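# Carry tube from window bench into door-side rack

## Task

Take the tube from the shelved bench by the window and insert it fully into one of the holes of the tube rack standing on the shelved bench by the door. The task fails if the tube ever touches the floor, or if the robot tips over or is left leaning.

## Robot and tools

ROBOT. TidyBot++: a wheeled base (0.54 m long, 0.50 m wide, 0.38 m tall) on four driven casters, carrying one seven-joint arm with a two-finger gripper. There is only one arm, so every arm argument refers to it. The shoulder sits 0.12 m ahead of the base centre, 0.68 m up. Segments: upper arm 0.42 m, forearm 0.31 m, hand 0.31 m from wrist to the hand point. The arm begins folded with the hand aimed down, sticking out up to 0.08 m beyond the base front. Cameras: base_camera (fixed on the base, looking forward) and wrist_camera (looks along the hand).

FRAMES. Base frame: origin on the floor below the base centre, x ahead, y to the left, z up, metres. hand_pose and hand_target are reported in it: the point between the finger pads, with the hand's z axis running out along the fingers and the fingers closing along its y axis. The odometry frame is the base frame as it was at the start of the scene; base_odometry gives x, y and heading (rad, left positive, -3.142 to 3.142) there, counted from wheel turns, so slip shows as travel. base_tilt gives forward and right lean in degrees.

TOOL move. Arguments:
- base: an object of relative offsets, measured in the base frame as it stands when the command begins. translate_m: metres forward (+) or back (-), -2 to 2. strafe_m: metres left (+) or right (-), -2 to 2. rotate_rad: radians, counter-clockwise from above positive, -6.3 to 6.3. Several may be combined.
- joints: absolute angles in radians, keyed by name. joint_1_rad (any angle; turns the whole arm about vertical, positive is clockwise from above, the opposite sense of rotate_rad), joint_2_rad (shoulder, -2.249 to 2.249, 0 = upper arm vertical), joint_3_rad (any), joint_4_rad (elbow, -2.579 to 2.579), joint_5_rad (any), joint_6_rad (wrist, -2.099 to 2.099), joint_7_rad (any; hand roll, with the hand down positive is counter-clockwise from above). gripper_pos is a scale 0 (open, about 85 mm gap) to 1 (closed); gap is roughly 85 x (1 - gripper_pos) mm. Continuous joints take the short way, so send steps under half a turn.
- target: one list of seven numbers, an absolute hand pose in the base frame: x, y, z in metres, then quaternion qw, qx, qy, qz. Alongside it, joints may only contain gripper_pos.
- speeds: caps for this action only: translate_m and strafe_m 0.05 to 0.5 m/s (give one only when both are used), rotate_rad 0.1 to 1.57 rad/s.
- cameras: list of base_camera, wrist_camera or all; omitted means all, [] means none.
- blocking: true or omitted waits until everything rests; false returns in about 0.5 s while motion continues. A later move overrides only the joints or base it names; a joint command ends a running target.
A move without an action just reports state and images.

OTHER TOOLS. wait(seconds 0 to 10, cameras) lets time pass and reports. stop(cameras) brakes every running motion. zoom_image(camera, region [x0, y0, x1, y1] in pixels, top-left origin, at most 504x504) enlarges part of the latest image; base_camera is 644x364, wrist_camera 644x476. read_manual gives licence texts only. finished_scene(scene = current scene number) ends the scene irreversibly; the tube must stay in place afterward.

RESULTS. move line: done, or the worst status. base_status, joint_status, hand_status: moving, done, off_target (rested away from target, may still push), stopped, contact_stop or time_out (unrequested stops; later calls in that reply are skipped), not_followed (a check withheld the command; 'joint command not followed' or 'pose unreachable', with cause: for self-collision). hand_status done means within 10 mm and 2 degrees; most target moves end off_target within about 3 cm. motor_effort: percent of each motor's maximum, peak of last action in brackets. ARM HIT, torque_fault (arm frozen 10 s), MOTOR HOT and OVER-TEMPERATURE FAULT (limit_stop_at_motor_heat) flag trouble. on_its_own lists uncommanded behaviour. pictures names the order of images. If any move or wait is refused or hit by an unrequested stop, the reply's remaining move, wait and finished_scene calls do not run.

PRACTICE. To fix position error, add (wanted minus hand_pose) to the last target's x, y, z; for joints, add (wanted minus read) to the last command. To hold a loaded hand still, resend hand_target, not hand_pose. A held load makes the arm sag. The hand can only reach about 0.94 m high pointing down, and only near the base. Targets low and close in front can drive the arm into the base; no check prevents that. A resting object on a surface shows as hand_pose stopping while commands go lower. Closed fingertips reach about 20 mm beyond the hand point.

AVOID. Dropping the tube or letting go while it moves; letting it reach the floor; slamming, hard pushes or grips on something still supported; driving or turning while the arm is caught on furniture above about 0.6 m (tipping risk); swinging a stretched arm sideways; reaching far over furniture right in front from the folded pose; long holds with a stretched arm (motor heat). Backing away or retracting the arm rights a lean. Keep base speed modest near benches; the base accelerates up to 0.5 m/s2.

Each tool is called after "Emit:" by a JSON object that holds its "method" and its "body".

## Session

Emit:
{"method": "move", "body": {}}

Scene clock: 0.00 s.
base_odometry: x=+0.000 y=+0.000 heading=+0.000
base_tilt: forward=+0.2 right=+0.4
base_status: not commanded
joint_positions: joint_1_rad=-0.033 joint_2_rad=-0.354 joint_3_rad=+3.158 joint_4_rad=-2.550 joint_5_rad=-0.044 joint_6_rad=-0.923 joint_7_rad=+1.556 gripper_pos=+0.000
joint_status: not commanded
motor_effort: joint_1_rad=+0 joint_2_rad=-1 joint_3_rad=+0 joint_4_rad=+13 joint_5_rad=-1 joint_6_rad=+0 joint_7_rad=+0
hand_pose: x=+0.2355 y=+0.0148 z=+0.5818 quat_wxyz=(-0.021, +1.000, -0.012, +0.011) (m; base frame)
hand_target: x=+0.2346 y=+0.0148 z=+0.5813 quat_wxyz=(-0.021, +1.000, -0.012, +0.011) (m; base frame)
hand_status: not commanded
pictures: base_camera, wrist_camera
camera_calibration:
wrist_camera: T_world_to_cam=[[-0.0960849, -0.988019, -0.120771, 0.122334], [-0.994648, 0.090674, 0.0495397, 0.246808], [-0.0379954, 0.124884, -0.991444, 0.719846], [0, 0, 0, 1]] pos_world=[0.284592, 0.00859187, 0.716234]

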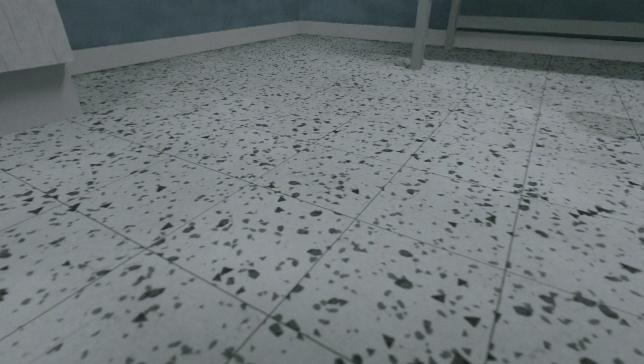

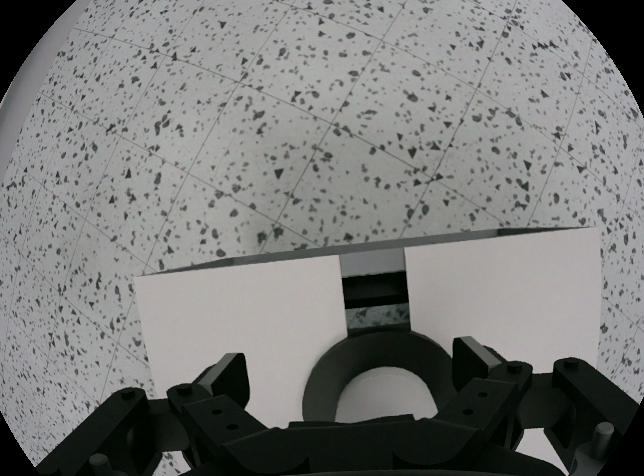

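Emit:
{"method": "move", "body": {"joints": {"joint_2_rad":-0.35,"joint_4_rad":-1.8,"joint_6_rad":-0.35}}}

Emit:
{"method": "move", "body": {"base": {"rotate_rad":1.2}}}

Emit:
{"method": "move", "body": {"base": {"rotate_rad":1.2}}}

Emit:
{"method": "move", "body": {"base": {"rotate_rad":1.2}}}

Emit:
{"method": "move", "body": {"base": {"rotate_rad":1.2}}}

Scene clock: 15.93 s.
move: done
base_odometry: x=+0.000 y=+0.000 heading=+0.000
base_tilt: forward=+0.2 right=+0.4
base_status: not commanded
joint_positions: joint_1_rad=-0.033 joint_2_rad=-0.354 joint_3_rad=+3.158 joint_4_rad=-1.814 joint_5_rad=-0.044 joint_6_rad=-0.407 joint_7_rad=+1.556 gripper_pos=+0.000
joint_status: all done
motor_effort: joint_1_rad=-1(1) joint_2_rad=-9(9) joint_3_rad=+0(1) joint_4_rad=+20(21) joint_5_rad=-1(2) joint_6_rad=+9(9) joint_7_rad=+0(1)
hand_pose: x=+0.5832 y=+0.0129 z=+1.0207 quat_wxyz=(-0.031, +0.803, -0.012, +0.595) (m; base frame)
hand_target: x=+0.5900 y=+0.0122 z=+1.0444 quat_wxyz=(-0.031, +0.783, -0.012, +0.621) (m; base frame)
hand_status: not commanded
pictures: base_camera, wrist_camera
camera_calibration:
wrist_camera: T_world_to_cam=[[0.0702562, -0.985035, -0.157388, 0.147177], [-0.358603, 0.12229, -0.925445, 1.1949], [0.930843, 0.121458, -0.344645, -0.0567296], [0, 0, 0, 1]] pos_world=[0.470962, 0.00574033, 1.10943]

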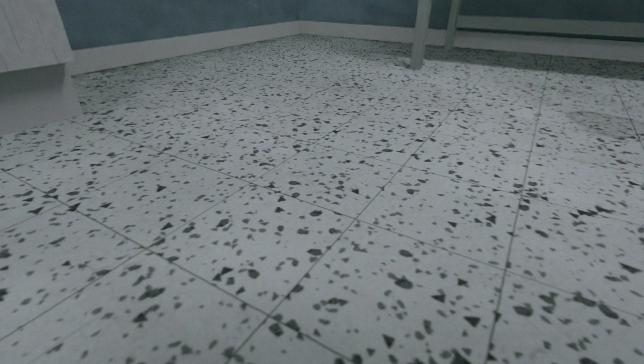

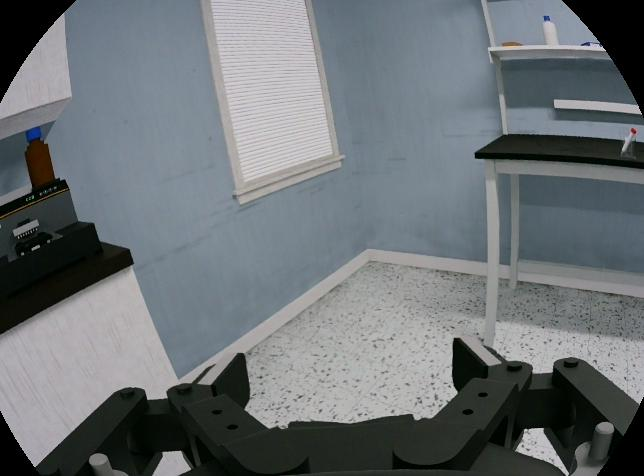

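Scene clock: 17.97 s.
move: done
base_odometry: x=+0.000 y=+0.000 heading=+1.199
base_tilt: forward=+0.3 right=+0.5
base_status: done
joint_positions: joint_1_rad=-0.034 joint_2_rad=-0.354 joint_3_rad=+3.156 joint_4_rad=-1.814 joint_5_rad=-0.044 joint_6_rad=-0.401 joint_7_rad=+1.556 gripper_pos=+0.000
joint_status: not commanded
motor_effort: joint_1_rad=+0(2) joint_2_rad=-9(11) joint_3_rad=+0(3) joint_4_rad=+20(21) joint_5_rad=-1(2) joint_6_rad=+9(9) joint_7_rad=+1(1)
hand_pose: x=+0.5837 y=+0.0144 z=+1.0223 quat_wxyz=(-0.032, +0.802, -0.010, +0.597) (m; base frame)
hand_target: x=+0.5900 y=+0.0122 z=+1.0444 quat_wxyz=(-0.031, +0.783, -0.012, +0.621) (m; base frame)
hand_status: not commanded
pictures: base_camera, wrist_camera
camera_calibration:
wrist_camera: T_world_to_cam=[[0.0736803, -0.984927, -0.156494, 0.145951], [-0.353945, 0.120879, -0.927422, 1.19566], [0.932359, 0.123723, -0.339704, -0.0627197], [0, 0, 0, 1]] pos_world=[0.470923, 0.00698061, 1.11042]

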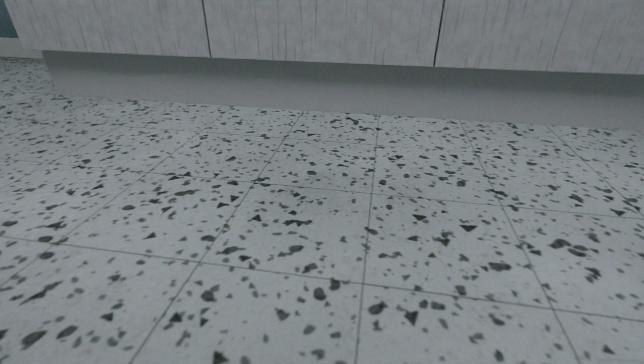

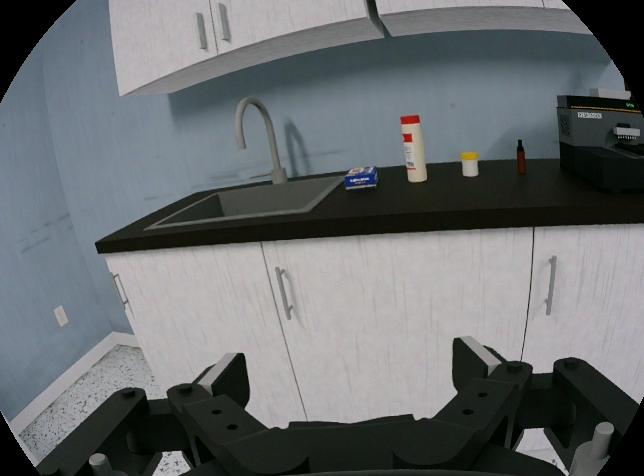

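Scene clock: 20.00 s.
move: done
base_odometry: x=+0.000 y=+0.000 heading=+2.398
base_tilt: forward=+0.3 right=+0.4
base_status: done
joint_positions: joint_1_rad=-0.035 joint_2_rad=-0.354 joint_3_rad=+3.155 joint_4_rad=-1.814 joint_5_rad=-0.044 joint_6_rad=-0.401 joint_7_rad=+1.556 gripper_pos=+0.000
joint_status: not commanded
motor_effort: joint_1_rad=+0(2) joint_2_rad=-9(11) joint_3_rad=+0(2) joint_4_rad=+20(21) joint_5_rad=-1(2) joint_6_rad=+9(9) joint_7_rad=+1(1)
hand_pose: x=+0.5837 y=+0.0152 z=+1.0225 quat_wxyz=(-0.032, +0.802, -0.010, +0.597) (m; base frame)
hand_target: x=+0.5900 y=+0.0122 z=+1.0444 quat_wxyz=(-0.031, +0.783, -0.012, +0.621) (m; base frame)
hand_status: not commanded
pictures: base_camera, wrist_camera
camera_calibration:
wrist_camera: T_world_to_cam=[[0.0752775, -0.98486, -0.156155, 0.145509], [-0.353613, 0.120057, -0.927655, 1.19577], [0.932358, 0.12505, -0.339221, -0.0632919], [0, 0, 0, 1]] pos_world=[0.470897, 0.00765967, 1.11052]

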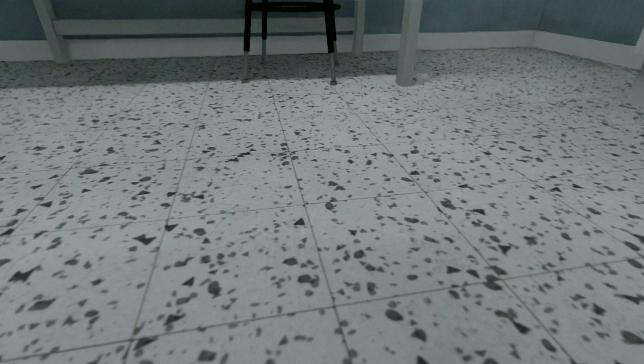

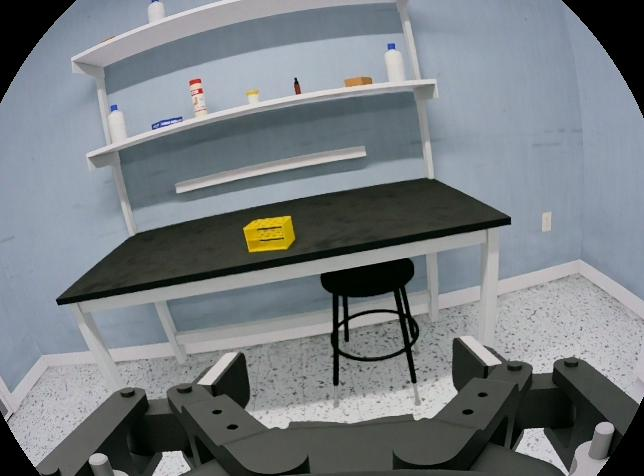

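Scene clock: 22.03 s.
move: done
base_odometry: x=+0.000 y=+0.000 heading=-2.686
base_tilt: forward=+0.2 right=+0.4
base_status: done
joint_positions: joint_1_rad=-0.035 joint_2_rad=-0.354 joint_3_rad=+3.155 joint_4_rad=-1.814 joint_5_rad=-0.044 joint_6_rad=-0.401 joint_7_rad=+1.556 gripper_pos=+0.000
joint_status: not commanded
motor_effort: joint_1_rad=+0(2) joint_2_rad=-9(11) joint_3_rad=+0(2) joint_4_rad=+20(21) joint_5_rad=-1(2) joint_6_rad=+9(9) joint_7_rad=+0(1)
hand_pose: x=+0.5837 y=+0.0157 z=+1.0226 quat_wxyz=(-0.032, +0.802, -0.009, +0.597) (m; base frame)
hand_target: x=+0.5900 y=+0.0122 z=+1.0444 quat_wxyz=(-0.031, +0.783, -0.012, +0.621) (m; base frame)
hand_status: not commanded
pictures: base_camera, wrist_camera
camera_calibration:
wrist_camera: T_world_to_cam=[[0.0761509, -0.984821, -0.155979, 0.145273], [-0.353426, 0.119617, -0.927783, 1.19583], [0.932358, 0.125779, -0.338952, -0.0636109], [0, 0, 0, 1]] pos_world=[0.470883, 0.00802665, 1.11057]

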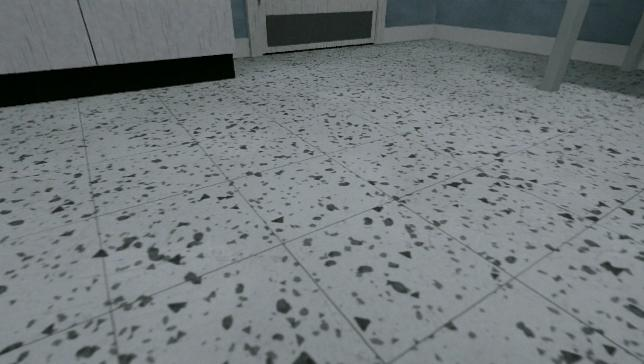

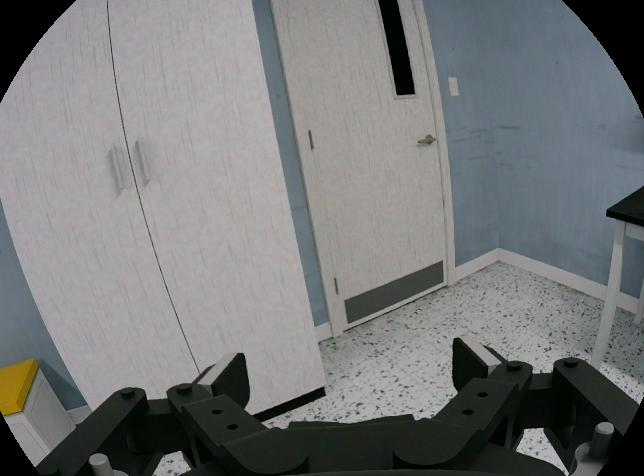

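Scene clock: 24.07 s.
move: done
base_odometry: x=+0.000 y=+0.000 heading=-1.487
base_tilt: forward=+0.3 right=+0.5
base_status: done
joint_positions: joint_1_rad=-0.035 joint_2_rad=-0.354 joint_3_rad=+3.155 joint_4_rad=-1.814 joint_5_rad=-0.044 joint_6_rad=-0.400 joint_7_rad=+1.556 gripper_pos=+0.000
joint_status: not commanded
motor_effort: joint_1_rad=+0(2) joint_2_rad=-8(12) joint_3_rad=+0(3) joint_4_rad=+20(21) joint_5_rad=-1(2) joint_6_rad=+9(9) joint_7_rad=+0(1)
hand_pose: x=+0.5837 y=+0.0159 z=+1.0226 quat_wxyz=(-0.032, +0.801, -0.009, +0.597) (m; base frame)
hand_target: x=+0.5900 y=+0.0122 z=+1.0444 quat_wxyz=(-0.031, +0.783, -0.012, +0.621) (m; base frame)
hand_status: not commanded
pictures: base_camera, wrist_camera
camera_calibration:
wrist_camera: T_world_to_cam=[[0.0765909, -0.984801, -0.15589, 0.145152], [-0.353304, 0.119399, -0.927858, 1.19587], [0.932368, 0.126142, -0.338789, -0.063805], [0, 0, 0, 1]] pos_world=[0.470876, 0.00820986, 1.11061]

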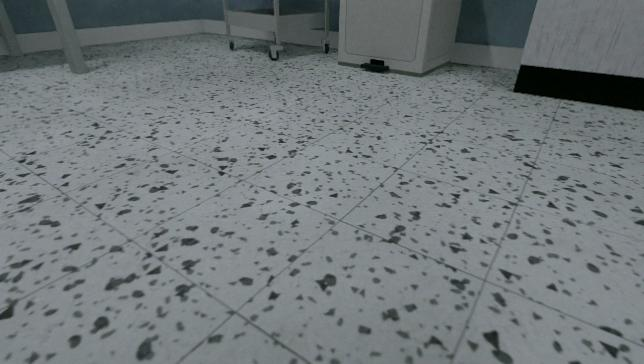

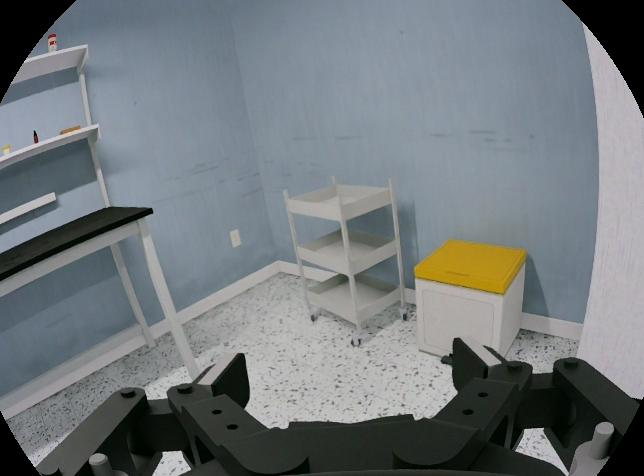

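Emit:
{"method": "move", "body": {"base": {"rotate_rad":0.75}}}

Scene clock: 31.50 s.
move: done
base_odometry: x=+0.000 y=+0.000 heading=-0.738
base_tilt: forward=+0.3 right=+0.4
base_status: done
joint_positions: joint_1_rad=-0.035 joint_2_rad=-0.354 joint_3_rad=+3.155 joint_4_rad=-1.814 joint_5_rad=-0.044 joint_6_rad=-0.400 joint_7_rad=+1.556 gripper_pos=+0.000
joint_status: not commanded
motor_effort: joint_1_rad=-1(2) joint_2_rad=-9(10) joint_3_rad=+0(2) joint_4_rad=+20(21) joint_5_rad=-1(2) joint_6_rad=+8(9) joint_7_rad=+1(1)
hand_pose: x=+0.5837 y=+0.0159 z=+1.0226 quat_wxyz=(-0.032, +0.801, -0.009, +0.597) (m; base frame)
hand_target: x=+0.5900 y=+0.0122 z=+1.0444 quat_wxyz=(-0.031, +0.783, -0.012, +0.621) (m; base frame)
hand_status: not commanded
pictures: base_camera, wrist_camera
camera_calibration:
wrist_camera: T_world_to_cam=[[0.076708, -0.984797, -0.155857, 0.145113], [-0.353259, 0.119333, -0.927883, 1.19588], [0.932375, 0.126234, -0.338735, -0.0638698], [0, 0, 0, 1]] pos_world=[0.470874, 0.00826183, 1.11062]

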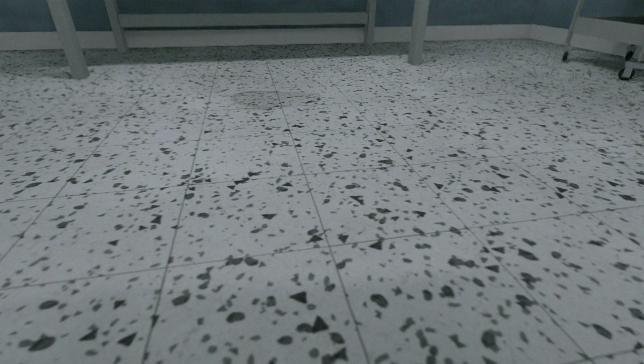

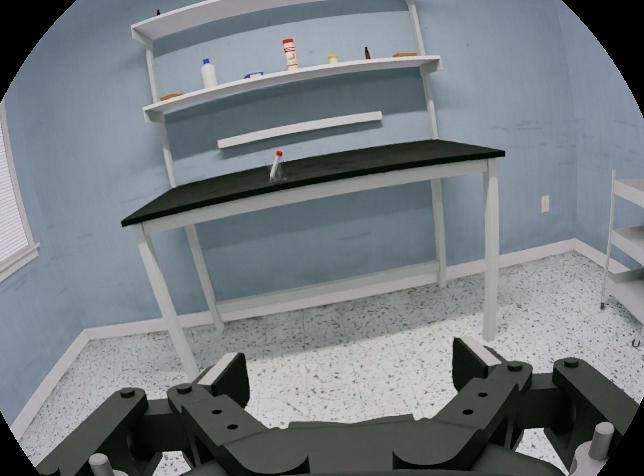

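Emit:
{"method": "zoom_image", "body": {"camera": "wrist_camera", "region": [230, 130, 330, 210]}}

Scaled by 5.040.

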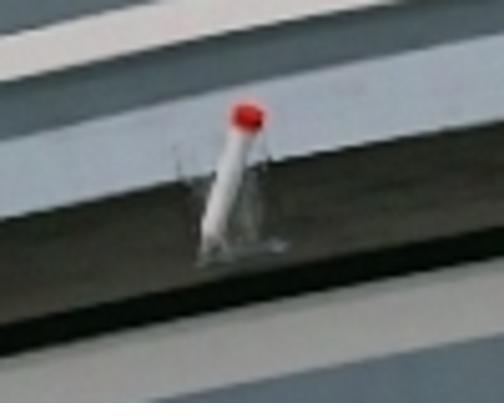

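Emit:
{"method": "move", "body": {"base": {"rotate_rad":0.175}}}

Emit:
{"method": "move", "body": {"base": {"translate_m":1.0}}}

Emit:
{"method": "zoom_image", "body": {"camera": "wrist_camera", "region": [230, 60, 430, 260]}}

Scene clock: 50.93 s.
move: done
base_odometry: x=+0.000 y=+0.000 heading=-0.564
base_tilt: forward=+0.3 right=+0.5
base_status: done
joint_positions: joint_1_rad=-0.036 joint_2_rad=-0.354 joint_3_rad=+3.155 joint_4_rad=-1.814 joint_5_rad=-0.044 joint_6_rad=-0.400 joint_7_rad=+1.556 gripper_pos=+0.000
joint_status: not commanded
motor_effort: joint_1_rad=-1(2) joint_2_rad=-9(10) joint_3_rad=+0(2) joint_4_rad=+20(21) joint_5_rad=-1(2) joint_6_rad=+9(9) joint_7_rad=+0(1)
hand_pose: x=+0.5837 y=+0.0160 z=+1.0226 quat_wxyz=(-0.032, +0.801, -0.009, +0.597) (m; base frame)
hand_target: x=+0.5900 y=+0.0122 z=+1.0444 quat_wxyz=(-0.031, +0.783, -0.012, +0.621) (m; base frame)
hand_status: not commanded
pictures: base_camera, wrist_camera
camera_calibration:
wrist_camera: T_world_to_cam=[[0.0768186, -0.984793, -0.155826, 0.14508], [-0.353272, 0.119265, -0.927887, 1.19588], [0.932362, 0.126328, -0.338738, -0.0638654], [0, 0, 0, 1]] pos_world=[0.470872, 0.00831434, 1.11062]

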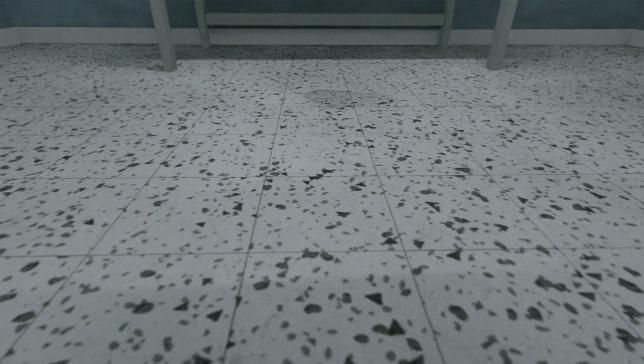

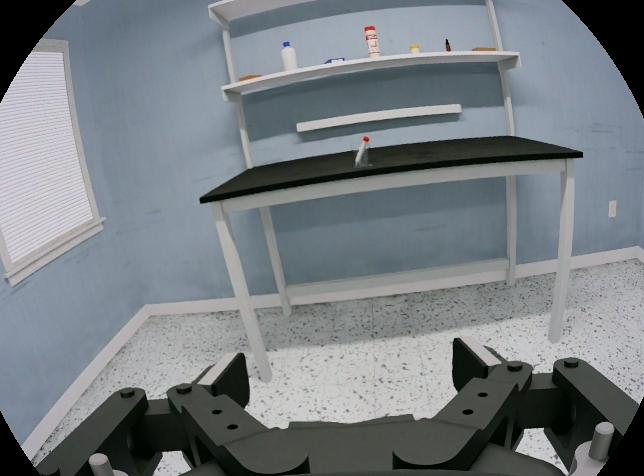

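Scene clock: 53.93 s.
move: done
base_odometry: x=+0.845 y=-0.535 heading=-0.564
base_tilt: forward=+0.3 right=+0.3
base_status: done
joint_positions: joint_1_rad=-0.036 joint_2_rad=-0.351 joint_3_rad=+3.155 joint_4_rad=-1.814 joint_5_rad=-0.044 joint_6_rad=-0.398 joint_7_rad=+1.556 gripper_pos=+0.000
joint_status: not commanded
motor_effort: joint_1_rad=+0(1) joint_2_rad=-9(12) joint_3_rad=+0(1) joint_4_rad=+20(21) joint_5_rad=-1(2) joint_6_rad=+9(9) joint_7_rad=+1(1)
hand_pose: x=+0.5851 y=+0.0160 z=+1.0218 quat_wxyz=(-0.032, +0.802, -0.009, +0.597) (m; base frame)
hand_target: x=+0.5900 y=+0.0122 z=+1.0444 quat_wxyz=(-0.031, +0.783, -0.012, +0.621) (m; base frame)
hand_status: not commanded
pictures: base_camera, wrist_camera
camera_calibration:
wrist_camera: T_world_to_cam=[[0.0765312, -0.98481, -0.155858, 0.145057], [-0.354396, 0.119242, -0.927462, 1.19582], [0.931958, 0.126215, -0.339887, -0.0640775], [0, 0, 0, 1]] pos_world=[0.472409, 0.00835039, 1.1099]

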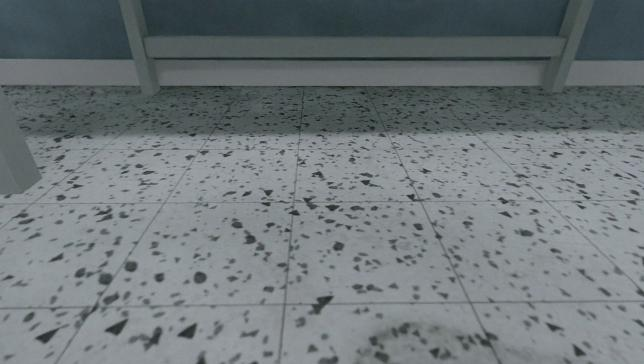

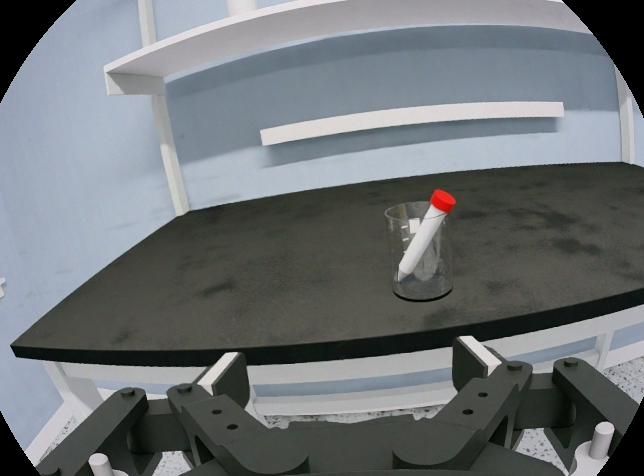

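Scaled by 2.520.

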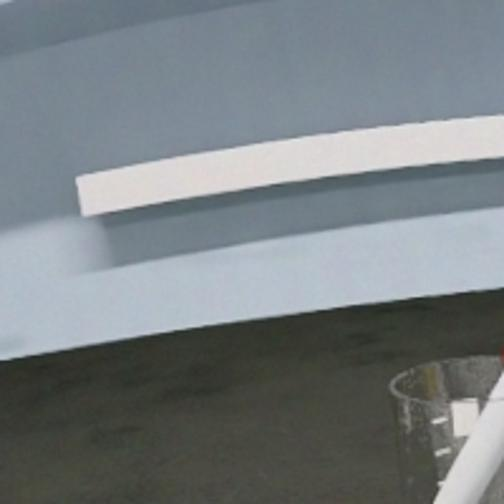

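Emit:
{"method": "move", "body": {"target": [0.66, -0.07, 1.05, -0.15, 0.768, -0.196, 0.590], "cameras": ["wrist_camera"]}}

Scene clock: 99.03 s.
move: off_target
base_odometry: x=+0.845 y=-0.535 heading=-0.564
base_tilt: forward=+0.2 right=+0.4
base_status: not commanded
joint_positions: joint_1_rad=-0.062 joint_2_rad=-0.180 joint_3_rad=+3.413 joint_4_rad=-1.644 joint_5_rad=-0.408 joint_6_rad=-0.398 joint_7_rad=+1.565 gripper_pos=+0.000
joint_status: not commanded
motor_effort: joint_1_rad=-1(1) joint_2_rad=-14(15) joint_3_rad=-1(2) joint_4_rad=+21(21) joint_5_rad=-2(3) joint_6_rad=+8(9) joint_7_rad=+1(1)
hand_pose: x=+0.6540 y=-0.0788 z=+1.0487 quat_wxyz=(-0.134, +0.766, -0.199, +0.596) (m; base frame)
hand_target: x=+0.6600 y=-0.0700 z=+1.0500 quat_wxyz=(-0.150, +0.768, -0.196, +0.590) (m; base frame)
hand_status: off_target (0.011 m and 2.0 deg from the pose sent, 0.117 m and 25.7 deg at the start)
pictures: wrist_camera
camera_calibration:
wrist_camera: T_world_to_cam=[[-0.0855188, -0.846808, -0.524979, 0.5545], [-0.266717, 0.527136, -0.806839, 1.1048], [0.959973, 0.0710209, -0.270938, -0.202154], [0, 0, 0, 1]] pos_world=[0.53615, -0.0984663, 1.12772]

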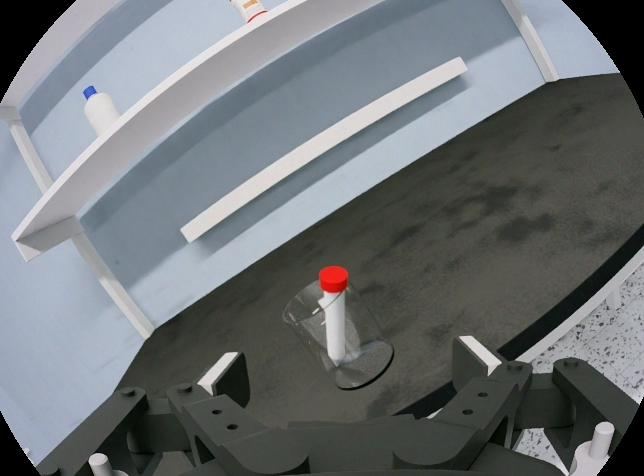

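Emit:
{"method": "move", "body": {"target": [0.735, -0.072, 1.032, -0.1575, 0.717, -0.172, 0.658], "cameras": ["wrist_camera"]}}

Emit:
{"method": "zoom_image", "body": {"camera": "wrist_camera", "region": [240, 200, 440, 400]}}

Scene clock: 128.57 s.
move: off_target
base_odometry: x=+0.845 y=-0.535 heading=-0.564
base_tilt: forward=+0.2 right=+0.5
base_status: not commanded
joint_positions: joint_1_rad=-1.350 joint_2_rad=-0.189 joint_3_rad=+4.505 joint_4_rad=-1.703 joint_5_rad=-0.175 joint_6_rad=-0.019 joint_7_rad=+1.464 gripper_pos=+0.000
joint_status: not commanded
motor_effort: joint_1_rad=+0(1) joint_2_rad=+1(14) joint_3_rad=-4(4) joint_4_rad=+20(21) joint_5_rad=-1(3) joint_6_rad=+8(9) joint_7_rad=+1(1)
hand_pose: x=+0.7357 y=-0.0605 z=+1.0351 quat_wxyz=(-0.159, +0.725, -0.168, +0.648) (m; base frame)
hand_target: x=+0.7350 y=-0.0720 z=+1.0320 quat_wxyz=(-0.157, +0.716, -0.172, +0.658) (m; base frame)
hand_status: off_target (0.012 m and 1.6 deg from the pose sent, 0.083 m and 10.0 deg at the start)
pictures: wrist_camera
camera_calibration:
wrist_camera: T_world_to_cam=[[0.0330979, -0.852951, -0.520941, 0.478117], [-0.169013, 0.508943, -0.844045, 1.07152], [0.985058, 0.115982, -0.127315, -0.449973], [0, 0, 0, 1]] pos_world=[0.608525, -0.0853437, 1.09619]

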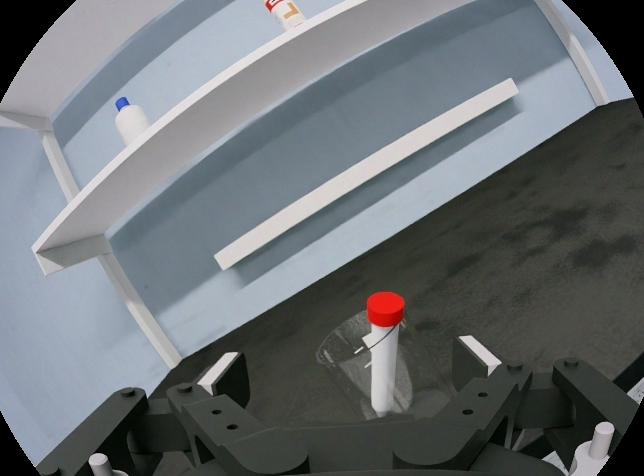

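Scaled by 2.520.

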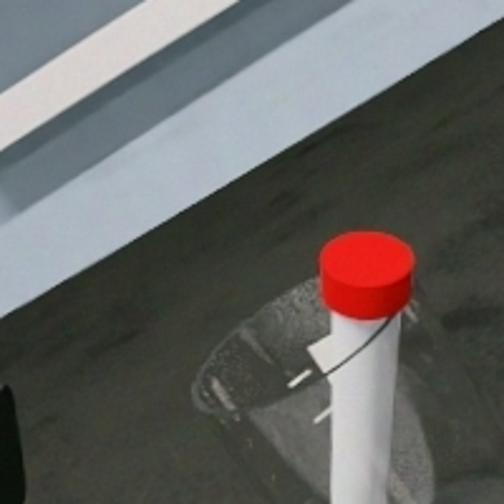

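Emit:
{"method": "move", "body": {"target": [0.788, -0.085, 1.026, -0.1575, 0.717, -0.172, 0.658], "cameras": ["wrist_camera"]}}

Scene clock: 142.07 s.
move: off_target
base_odometry: x=+0.845 y=-0.535 heading=-0.564
base_tilt: forward=+0.3 right=+0.4
base_status: not commanded
joint_positions: joint_1_rad=-1.878 joint_2_rad=-0.250 joint_3_rad=+5.019 joint_4_rad=-1.627 joint_5_rad=-0.173 joint_6_rad=-0.013 joint_7_rad=+1.517 gripper_pos=+0.000
joint_status: not commanded
motor_effort: joint_1_rad=+0(1) joint_2_rad=+11(12) joint_3_rad=-5(5) joint_4_rad=+20(21) joint_5_rad=-1(1) joint_6_rad=+8(9) joint_7_rad=+1(1)
hand_pose: x=+0.7815 y=-0.0671 z=+1.0084 quat_wxyz=(-0.161, +0.737, -0.165, +0.636) (m; base frame)
hand_target: x=+0.7880 y=-0.0850 z=+1.0260 quat_wxyz=(-0.157, +0.716, -0.172, +0.658) (m; base frame)
hand_status: off_target (0.026 m and 3.6 deg from the pose sent, 0.058 m and 1.6 deg at the start)
pictures: wrist_camera
camera_calibration:
wrist_camera: T_world_to_cam=[[0.0288845, -0.853149, -0.520867, 0.460262], [-0.203189, 0.505194, -0.838745, 1.08119], [0.978713, 0.130061, -0.158758, -0.460132], [0, 0, 0, 1]] pos_world=[0.656729, -0.0936951, 1.07353]

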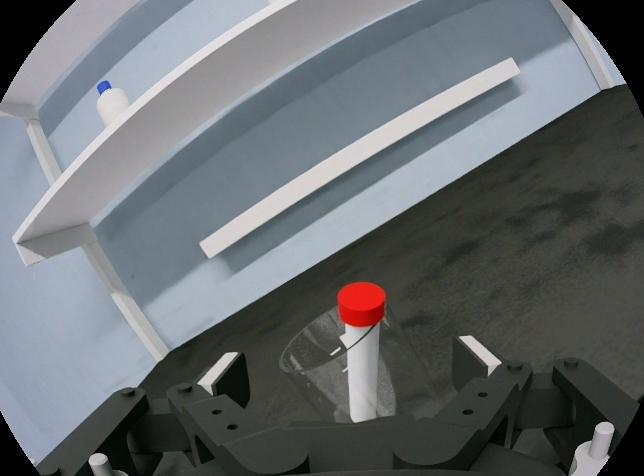

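Emit:
{"method": "move", "body": {"target": [0.797, -0.098, 1.044, -0.153, 0.696, -0.177, 0.679], "cameras": ["wrist_camera"]}}

Scene clock: 149.57 s.
move: off_target
base_odometry: x=+0.845 y=-0.535 heading=-0.564
base_tilt: forward=+0.2 right=+0.4
base_status: not commanded
joint_positions: joint_1_rad=-1.925 joint_2_rad=-0.275 joint_3_rad=+5.046 joint_4_rad=-1.594 joint_5_rad=-0.289 joint_6_rad=+0.046 joint_7_rad=+1.676 gripper_pos=+0.000
joint_status: not commanded
motor_effort: joint_1_rad=+0(1) joint_2_rad=+13(14) joint_3_rad=-5(7) joint_4_rad=+19(20) joint_5_rad=-1(1) joint_6_rad=+8(9) joint_7_rad=+1(1)
hand_pose: x=+0.7921 y=-0.0741 z=+1.0329 quat_wxyz=(-0.154, +0.715, -0.156, +0.663) (m; base frame)
hand_target: x=+0.7970 y=-0.0980 z=+1.0440 quat_wxyz=(-0.153, +0.696, -0.177, +0.679) (m; base frame)
hand_status: off_target (0.027 m and 3.8 deg from the pose sent, 0.050 m and 7.1 deg at the start)
pictures: wrist_camera
camera_calibration:
wrist_camera: T_world_to_cam=[[0.0540954, -0.865501, -0.497977, 0.422156], [-0.138544, 0.487378, -0.86213, 1.07908], [0.988878, 0.115629, -0.0935452, -0.542173], [0, 0, 0, 1]] pos_world=[0.662807, -0.097855, 1.08982]

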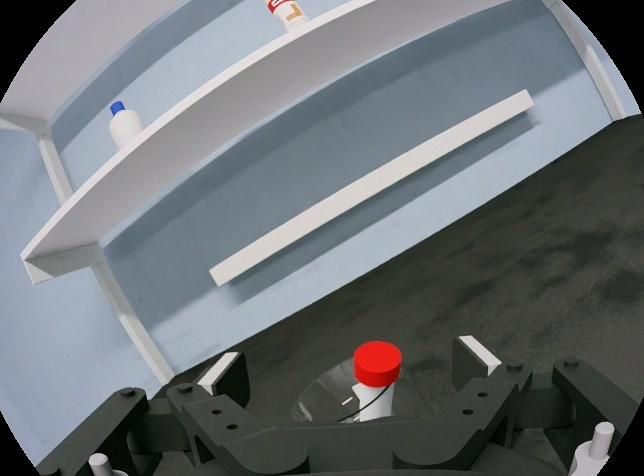

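Emit:
{"method": "move", "body": {"target": [0.828, -0.104, 1.034, -0.153, 0.696, -0.177, 0.679], "cameras": ["wrist_camera"]}}

Emit:
{"method": "zoom_image", "body": {"camera": "wrist_camera", "region": [230, 260, 480, 440]}}

Scene clock: 160.57 s.
move: off_target
base_odometry: x=+0.845 y=-0.535 heading=-0.564
base_tilt: forward=+0.3 right=+0.5
base_status: not commanded
joint_positions: joint_1_rad=-2.089 joint_2_rad=-0.345 joint_3_rad=+5.186 joint_4_rad=-1.531 joint_5_rad=-0.372 joint_6_rad=+0.061 joint_7_rad=+1.802 gripper_pos=+0.000
joint_status: not commanded
motor_effort: joint_1_rad=-1(1) joint_2_rad=+18(19) joint_3_rad=-6(7) joint_4_rad=+20(20) joint_5_rad=-1(1) joint_6_rad=+7(8) joint_7_rad=+0(1)
hand_pose: x=+0.8217 y=-0.0821 z=+1.0237 quat_wxyz=(-0.157, +0.715, -0.155, +0.664) (m; base frame)
hand_target: x=+0.8280 y=-0.1040 z=+1.0340 quat_wxyz=(-0.153, +0.696, -0.177, +0.679) (m; base frame)
hand_status: off_target (0.025 m and 3.8 deg from the pose sent, 0.047 m and 3.8 deg at the start)
pictures: wrist_camera
camera_calibration:
wrist_camera: T_world_to_cam=[[0.0590703, -0.864234, -0.49961, 0.406763], [-0.138015, 0.488607, -0.861519, 1.07812], [0.988667, 0.119844, -0.0904154, -0.574002], [0, 0, 0, 1]] pos_world=[0.692266, -0.106447, 1.08014]

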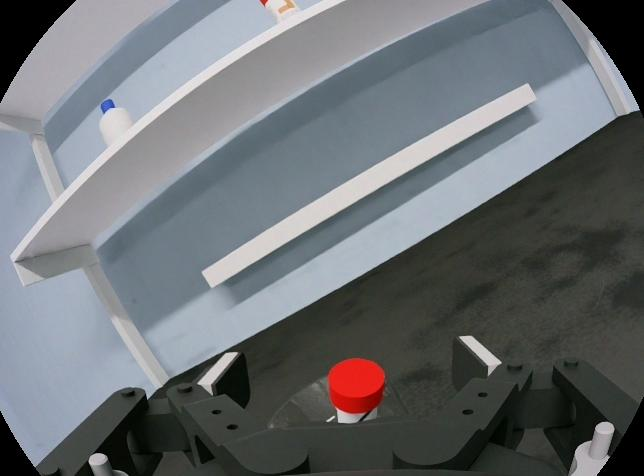

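Scaled by 2.016.

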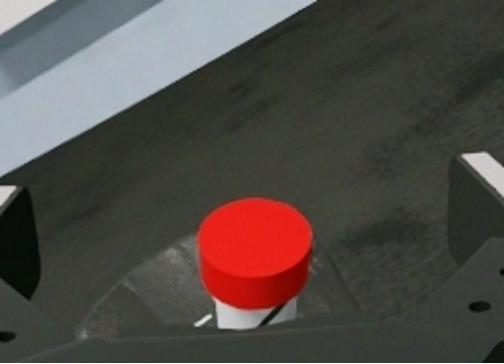

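Emit:
{"method": "move", "body": {"joints": {"gripper_pos":0.74}, "cameras": ["wrist_camera"]}}

Emit:
{"method": "zoom_image", "body": {"camera": "wrist_camera", "region": [230, 260, 480, 440]}}

Scene clock: 170.83 s.
move: done
base_odometry: x=+0.845 y=-0.535 heading=-0.564
base_tilt: forward=+0.3 right=+0.5
base_status: not commanded
joint_positions: joint_1_rad=-2.089 joint_2_rad=-0.345 joint_3_rad=+5.186 joint_4_rad=-1.530 joint_5_rad=-0.374 joint_6_rad=+0.062 joint_7_rad=+1.805 gripper_pos=+0.740
joint_status: all done
motor_effort: joint_1_rad=+0(1) joint_2_rad=+18(19) joint_3_rad=-7(7) joint_4_rad=+20(20) joint_5_rad=-1(1) joint_6_rad=+7(7) joint_7_rad=+0(1)
hand_pose: x=+0.8218 y=-0.0820 z=+1.0243 quat_wxyz=(-0.156, +0.714, -0.154, +0.665) (m; base frame)
hand_target: x=+0.8280 y=-0.1040 z=+1.0340 quat_wxyz=(-0.153, +0.696, -0.177, +0.679) (m; base frame)
hand_status: not commanded
pictures: wrist_camera
camera_calibration:
wrist_camera: T_world_to_cam=[[0.0595906, -0.864833, -0.498511, 0.405553], [-0.136791, 0.487612, -0.862278, 1.07828], [0.988806, 0.119575, -0.0892443, -0.575408], [0, 0, 0, 1]] pos_world=[0.692299, -0.106242, 1.0806]

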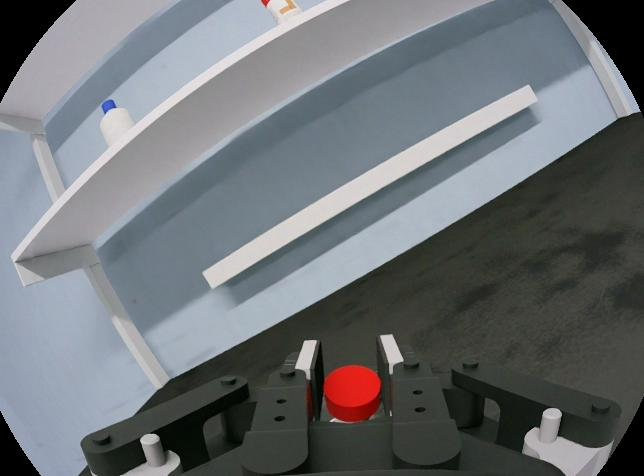

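Scaled by 2.016.

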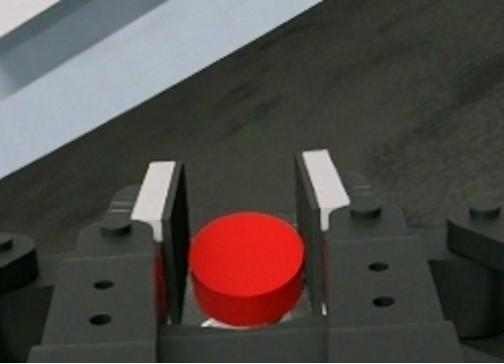

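Emit:
{"method": "move", "body": {"joints": {"gripper_pos":0.88}, "cameras": ["wrist_camera"]}}

Emit:
{"method": "zoom_image", "body": {"camera": "wrist_camera", "region": [230, 260, 480, 440]}}

Scene clock: 177.27 s.
move: off_target
base_odometry: x=+0.845 y=-0.535 heading=-0.564
base_tilt: forward=+0.3 right=+0.5
base_status: not commanded
joint_positions: joint_1_rad=-2.089 joint_2_rad=-0.345 joint_3_rad=+5.186 joint_4_rad=-1.530 joint_5_rad=-0.374 joint_6_rad=+0.063 joint_7_rad=+1.805 gripper_pos=+0.806
joint_status: gripper_pos off_target (ended at +0.806, target +0.880)
motor_effort: joint_1_rad=+0(1) joint_2_rad=+18(19) joint_3_rad=-6(7) joint_4_rad=+19(20) joint_5_rad=-1(1) joint_6_rad=+7(7) joint_7_rad=+1(1)
hand_pose: x=+0.8218 y=-0.0822 z=+1.0248 quat_wxyz=(-0.156, +0.714, -0.155, +0.665) (m; base frame)
hand_target: x=+0.8280 y=-0.1040 z=+1.0340 quat_wxyz=(-0.153, +0.696, -0.177, +0.679) (m; base frame)
hand_status: not commanded
pictures: wrist_camera
camera_calibration:
wrist_camera: T_world_to_cam=[[0.0595962, -0.864848, -0.498484, 0.405568], [-0.135492, 0.487742, -0.862409, 1.07793], [0.988984, 0.118937, -0.0881126, -0.576743], [0, 0, 0, 1]] pos_world=[0.692271, -0.106402, 1.08097]

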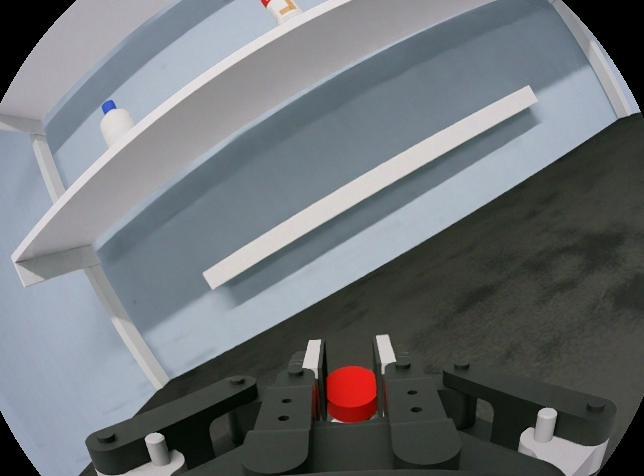

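Scaled by 2.016.

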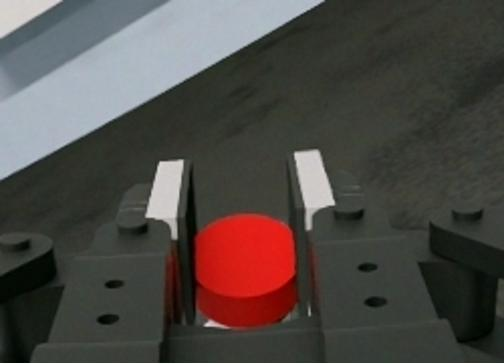

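Emit:
{"method": "move", "body": {"joints": {"gripper_pos":0.96}, "cameras": []}}

Emit:
{"method": "move", "body": {"target": [0.803, -0.129, 1.085, -0.153, 0.696, -0.177, 0.679], "cameras": ["wrist_camera"]}}

Scene clock: 184.83 s.
move: off_target
base_odometry: x=+0.845 y=-0.535 heading=-0.564
base_tilt: forward=+0.3 right=+0.5
base_status: not commanded
joint_positions: joint_1_rad=-2.089 joint_2_rad=-0.345 joint_3_rad=+5.186 joint_4_rad=-1.530 joint_5_rad=-0.374 joint_6_rad=+0.063 joint_7_rad=+1.805 gripper_pos=+0.806
joint_status: gripper_pos off_target (ended at +0.806, target +0.960)
motor_effort: joint_1_rad=+0(1) joint_2_rad=+17(19) joint_3_rad=-6(7) joint_4_rad=+20(20) joint_5_rad=+0(1) joint_6_rad=+7(7) joint_7_rad=+1(1)
hand_pose: x=+0.8218 y=-0.0822 z=+1.0248 quat_wxyz=(-0.156, +0.714, -0.155, +0.665) (m; base frame)
hand_target: x=+0.8280 y=-0.1040 z=+1.0340 quat_wxyz=(-0.153, +0.696, -0.177, +0.679) (m; base frame)
hand_status: not commanded
pictures: none
No camera images: "cameras" was empty.

Scene clock: 186.30 s.
move: off_target
base_odometry: x=+0.845 y=-0.535 heading=-0.564
base_tilt: forward=+0.3 right=+0.4
base_status: not commanded
joint_positions: joint_1_rad=-1.945 joint_2_rad=-0.345 joint_3_rad=+5.114 joint_4_rad=-1.428 joint_5_rad=+0.020 joint_6_rad=-0.020 joint_7_rad=+1.361 gripper_pos=+0.806
joint_status: not commanded
motor_effort: joint_1_rad=+0(1) joint_2_rad=+17(19) joint_3_rad=-6(7) joint_4_rad=+19(21) joint_5_rad=-1(1) joint_6_rad=+9(9) joint_7_rad=+1(1)
hand_pose: x=+0.8075 y=-0.1451 z=+1.0777 quat_wxyz=(-0.160, +0.686, -0.194, +0.683) (m; base frame)
hand_target: x=+0.8030 y=-0.1290 z=+1.0850 quat_wxyz=(-0.153, +0.696, -0.177, +0.679) (m; base frame)
hand_status: off_target (0.018 m and 2.4 deg from the pose sent, 0.079 m and 3.7 deg at the start)
pictures: wrist_camera
camera_calibration:
wrist_camera: T_world_to_cam=[[0.032164, -0.835628, -0.548354, 0.458562], [-0.058573, 0.546119, -0.835657, 1.06987], [0.997765, 0.0589968, -0.0313798, -0.6274], [0, 0, 0, 1]] pos_world=[0.673914, -0.164072, 1.12581]

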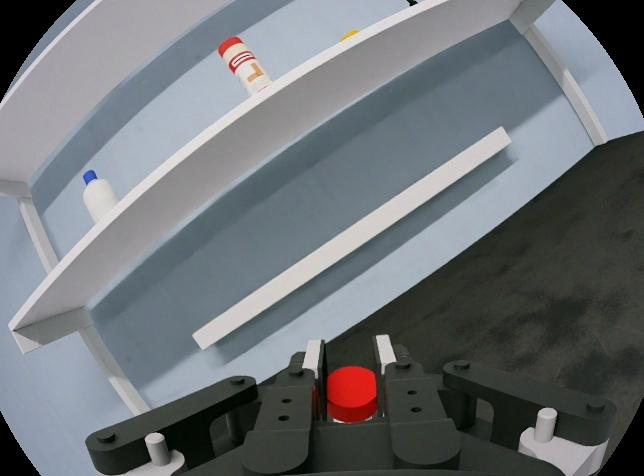

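Emit:
{"method": "move", "body": {"target": [0.775, -0.145, 1.145, -0.153, 0.696, -0.177, 0.679], "cameras": ["wrist_camera"]}}

Scene clock: 193.80 s.
move: done
base_odometry: x=+0.845 y=-0.535 heading=-0.564
base_tilt: forward=+0.4 right=+0.4
base_status: not commanded
joint_positions: joint_1_rad=-1.783 joint_2_rad=-0.345 joint_3_rad=+4.879 joint_4_rad=-1.285 joint_5_rad=+0.264 joint_6_rad=-0.219 joint_7_rad=+1.173 gripper_pos=+0.806
joint_status: not commanded
motor_effort: joint_1_rad=+0(1) joint_2_rad=+14(18) joint_3_rad=-6(7) joint_4_rad=+19(21) joint_5_rad=-1(1) joint_6_rad=+9(9) joint_7_rad=+0(1)
hand_pose: x=+0.7782 y=-0.1439 z=+1.1469 quat_wxyz=(-0.160, +0.687, -0.176, +0.687) (m; base frame)
hand_target: x=+0.7750 y=-0.1450 z=+1.1450 quat_wxyz=(-0.153, +0.696, -0.177, +0.679) (m; base frame)
hand_status: done (0.004 m and 1.6 deg from the pose sent, 0.075 m and 2.4 deg at the start)
pictures: wrist_camera
camera_calibration:
wrist_camera: T_world_to_cam=[[0.0558512, -0.84843, -0.526353, 0.45293], [-0.0617834, 0.523229, -0.84995, 1.14088], [0.996526, 0.0799906, -0.023196, -0.601439], [0, 0, 0, 1]] pos_world=[0.64454, -0.164554, 1.19414]

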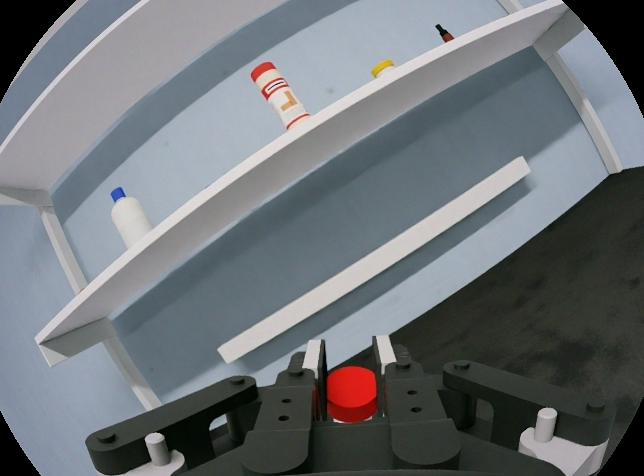

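Emit:
{"method": "move", "body": {"base": {"translate_m":-1.0}, "speeds": {"translate_m":0.3}, "cameras": ["wrist_camera"]}}

Emit:
{"method": "move", "body": {"joints": {"joint_1_rad":-0.03,"joint_2_rad":-0.35,"joint_3_rad":3.15,"joint_4_rad":-1.8,"joint_5_rad":-0.04,"joint_6_rad":-0.75,"joint_7_rad":1.56}}}

Emit:
{"method": "move", "body": {"base": {"rotate_rad":2.96}, "speeds": {"rotate_rad":0.7}}}

Scene clock: 209.63 s.
move: done
base_odometry: x=+0.000 y=+0.000 heading=-0.563
base_tilt: forward=+0.3 right=+0.5
base_status: done
joint_positions: joint_1_rad=-1.776 joint_2_rad=-0.345 joint_3_rad=+4.875 joint_4_rad=-1.284 joint_5_rad=+0.266 joint_6_rad=-0.224 joint_7_rad=+1.171 gripper_pos=+0.806
joint_status: not commanded
motor_effort: joint_1_rad=+0(3) joint_2_rad=+15(16) joint_3_rad=-7(8) joint_4_rad=+20(20) joint_5_rad=-1(2) joint_6_rad=+9(9) joint_7_rad=+1(1)
hand_pose: x=+0.7771 y=-0.1468 z=+1.1467 quat_wxyz=(-0.158, +0.687, -0.178, +0.686) (m; base frame)
hand_target: x=+0.7750 y=-0.1450 z=+1.1450 quat_wxyz=(-0.153, +0.696, -0.177, +0.679) (m; base frame)
hand_status: not commanded
pictures: wrist_camera
camera_calibration:
wrist_camera: T_world_to_cam=[[0.0508089, -0.848577, -0.526627, 0.454655], [-0.0621045, 0.523603, -0.849696, 1.14215], [0.996776, 0.075878, -0.0260968, -0.597594], [0, 0, 0, 1]] pos_world=[0.6435, -0.166881, 1.19432]

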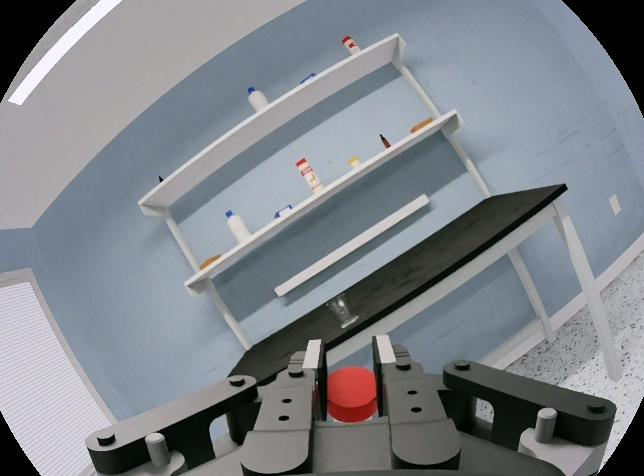

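Scene clock: 212.57 s.
move: done
base_odometry: x=+0.000 y=+0.000 heading=-0.563
base_tilt: forward=+0.3 right=+0.5
base_status: not commanded
joint_positions: joint_1_rad=-0.045 joint_2_rad=-0.346 joint_3_rad=+3.168 joint_4_rad=-1.772 joint_5_rad=+0.019 joint_6_rad=-0.703 joint_7_rad=+1.517 gripper_pos=+0.806
joint_status: all done
motor_effort: joint_1_rad=+0(2) joint_2_rad=-8(16) joint_3_rad=+0(9) joint_4_rad=+20(21) joint_5_rad=-1(2) joint_6_rad=+8(10) joint_7_rad=+0(2)
hand_pose: x=+0.5518 y=+0.0037 z=+0.9582 quat_wxyz=(-0.013, +0.875, -0.014, +0.485) (m; base frame)
hand_target: x=+0.5382 y=+0.0184 z=+0.9320 quat_wxyz=(-0.028, +0.891, -0.002, +0.453) (m; base frame)
hand_status: not commanded
pictures: base_camera, wrist_camera
camera_calibration:
wrist_camera: T_world_to_cam=[[0.0149129, -0.989981, -0.140409, 0.144742], [-0.585096, 0.105233, -0.804107, 1.1356], [0.810827, 0.0941443, -0.577665, 0.241724], [0, 0, 0, 1]] pos_world=[0.466282, 0.00103216, 1.0731]

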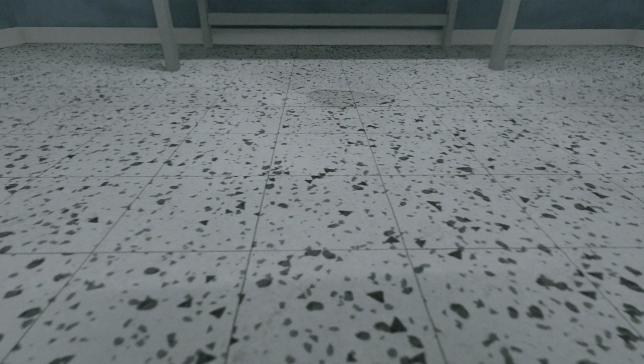

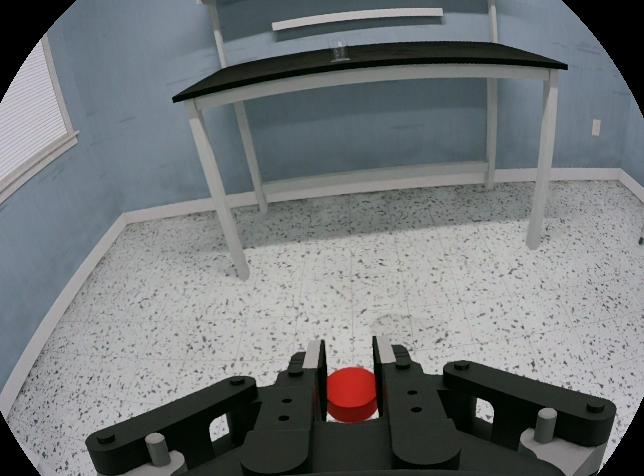

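Scene clock: 217.53 s.
move: done
base_odometry: x=+0.000 y=+0.000 heading=+2.396
base_tilt: forward=+0.3 right=+0.4
base_status: done
joint_positions: joint_1_rad=-0.038 joint_2_rad=-0.346 joint_3_rad=+3.159 joint_4_rad=-1.772 joint_5_rad=+0.013 joint_6_rad=-0.706 joint_7_rad=+1.519 gripper_pos=+0.806
joint_status: not commanded
motor_effort: joint_1_rad=-1(2) joint_2_rad=-9(10) joint_3_rad=+0(2) joint_4_rad=+19(21) joint_5_rad=-1(2) joint_6_rad=+8(8) joint_7_rad=+1(1)
hand_pose: x=+0.5511 y=+0.0065 z=+0.9574 quat_wxyz=(-0.014, +0.875, -0.012, +0.483) (m; base frame)
hand_target: x=+0.5382 y=+0.0184 z=+0.9320 quat_wxyz=(-0.028, +0.891, -0.002, +0.453) (m; base frame)
hand_status: not commanded
pictures: base_camera, wrist_camera
camera_calibration:
wrist_camera: T_world_to_cam=[[0.0181411, -0.989758, -0.141598, 0.146742], [-0.587698, 0.104017, -0.802366, 1.13408], [0.808877, 0.0977725, -0.579792, 0.24459], [0, 0, 0, 1]] pos_world=[0.465994, 0.00336126, 1.07254]

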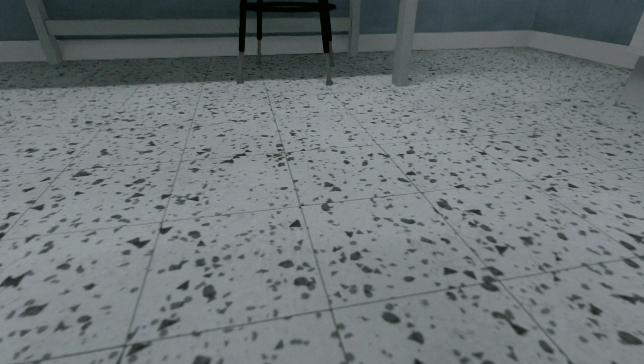

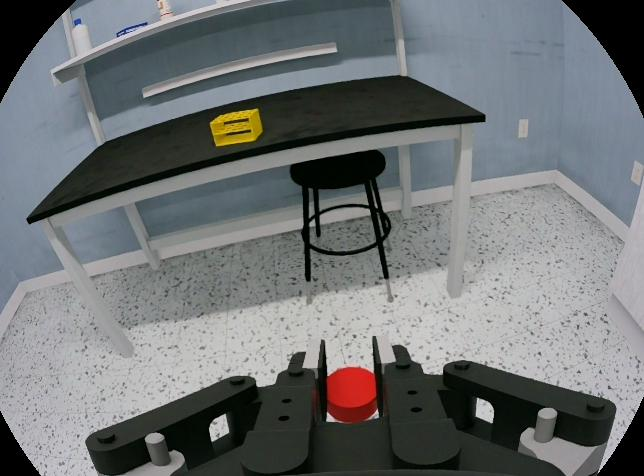

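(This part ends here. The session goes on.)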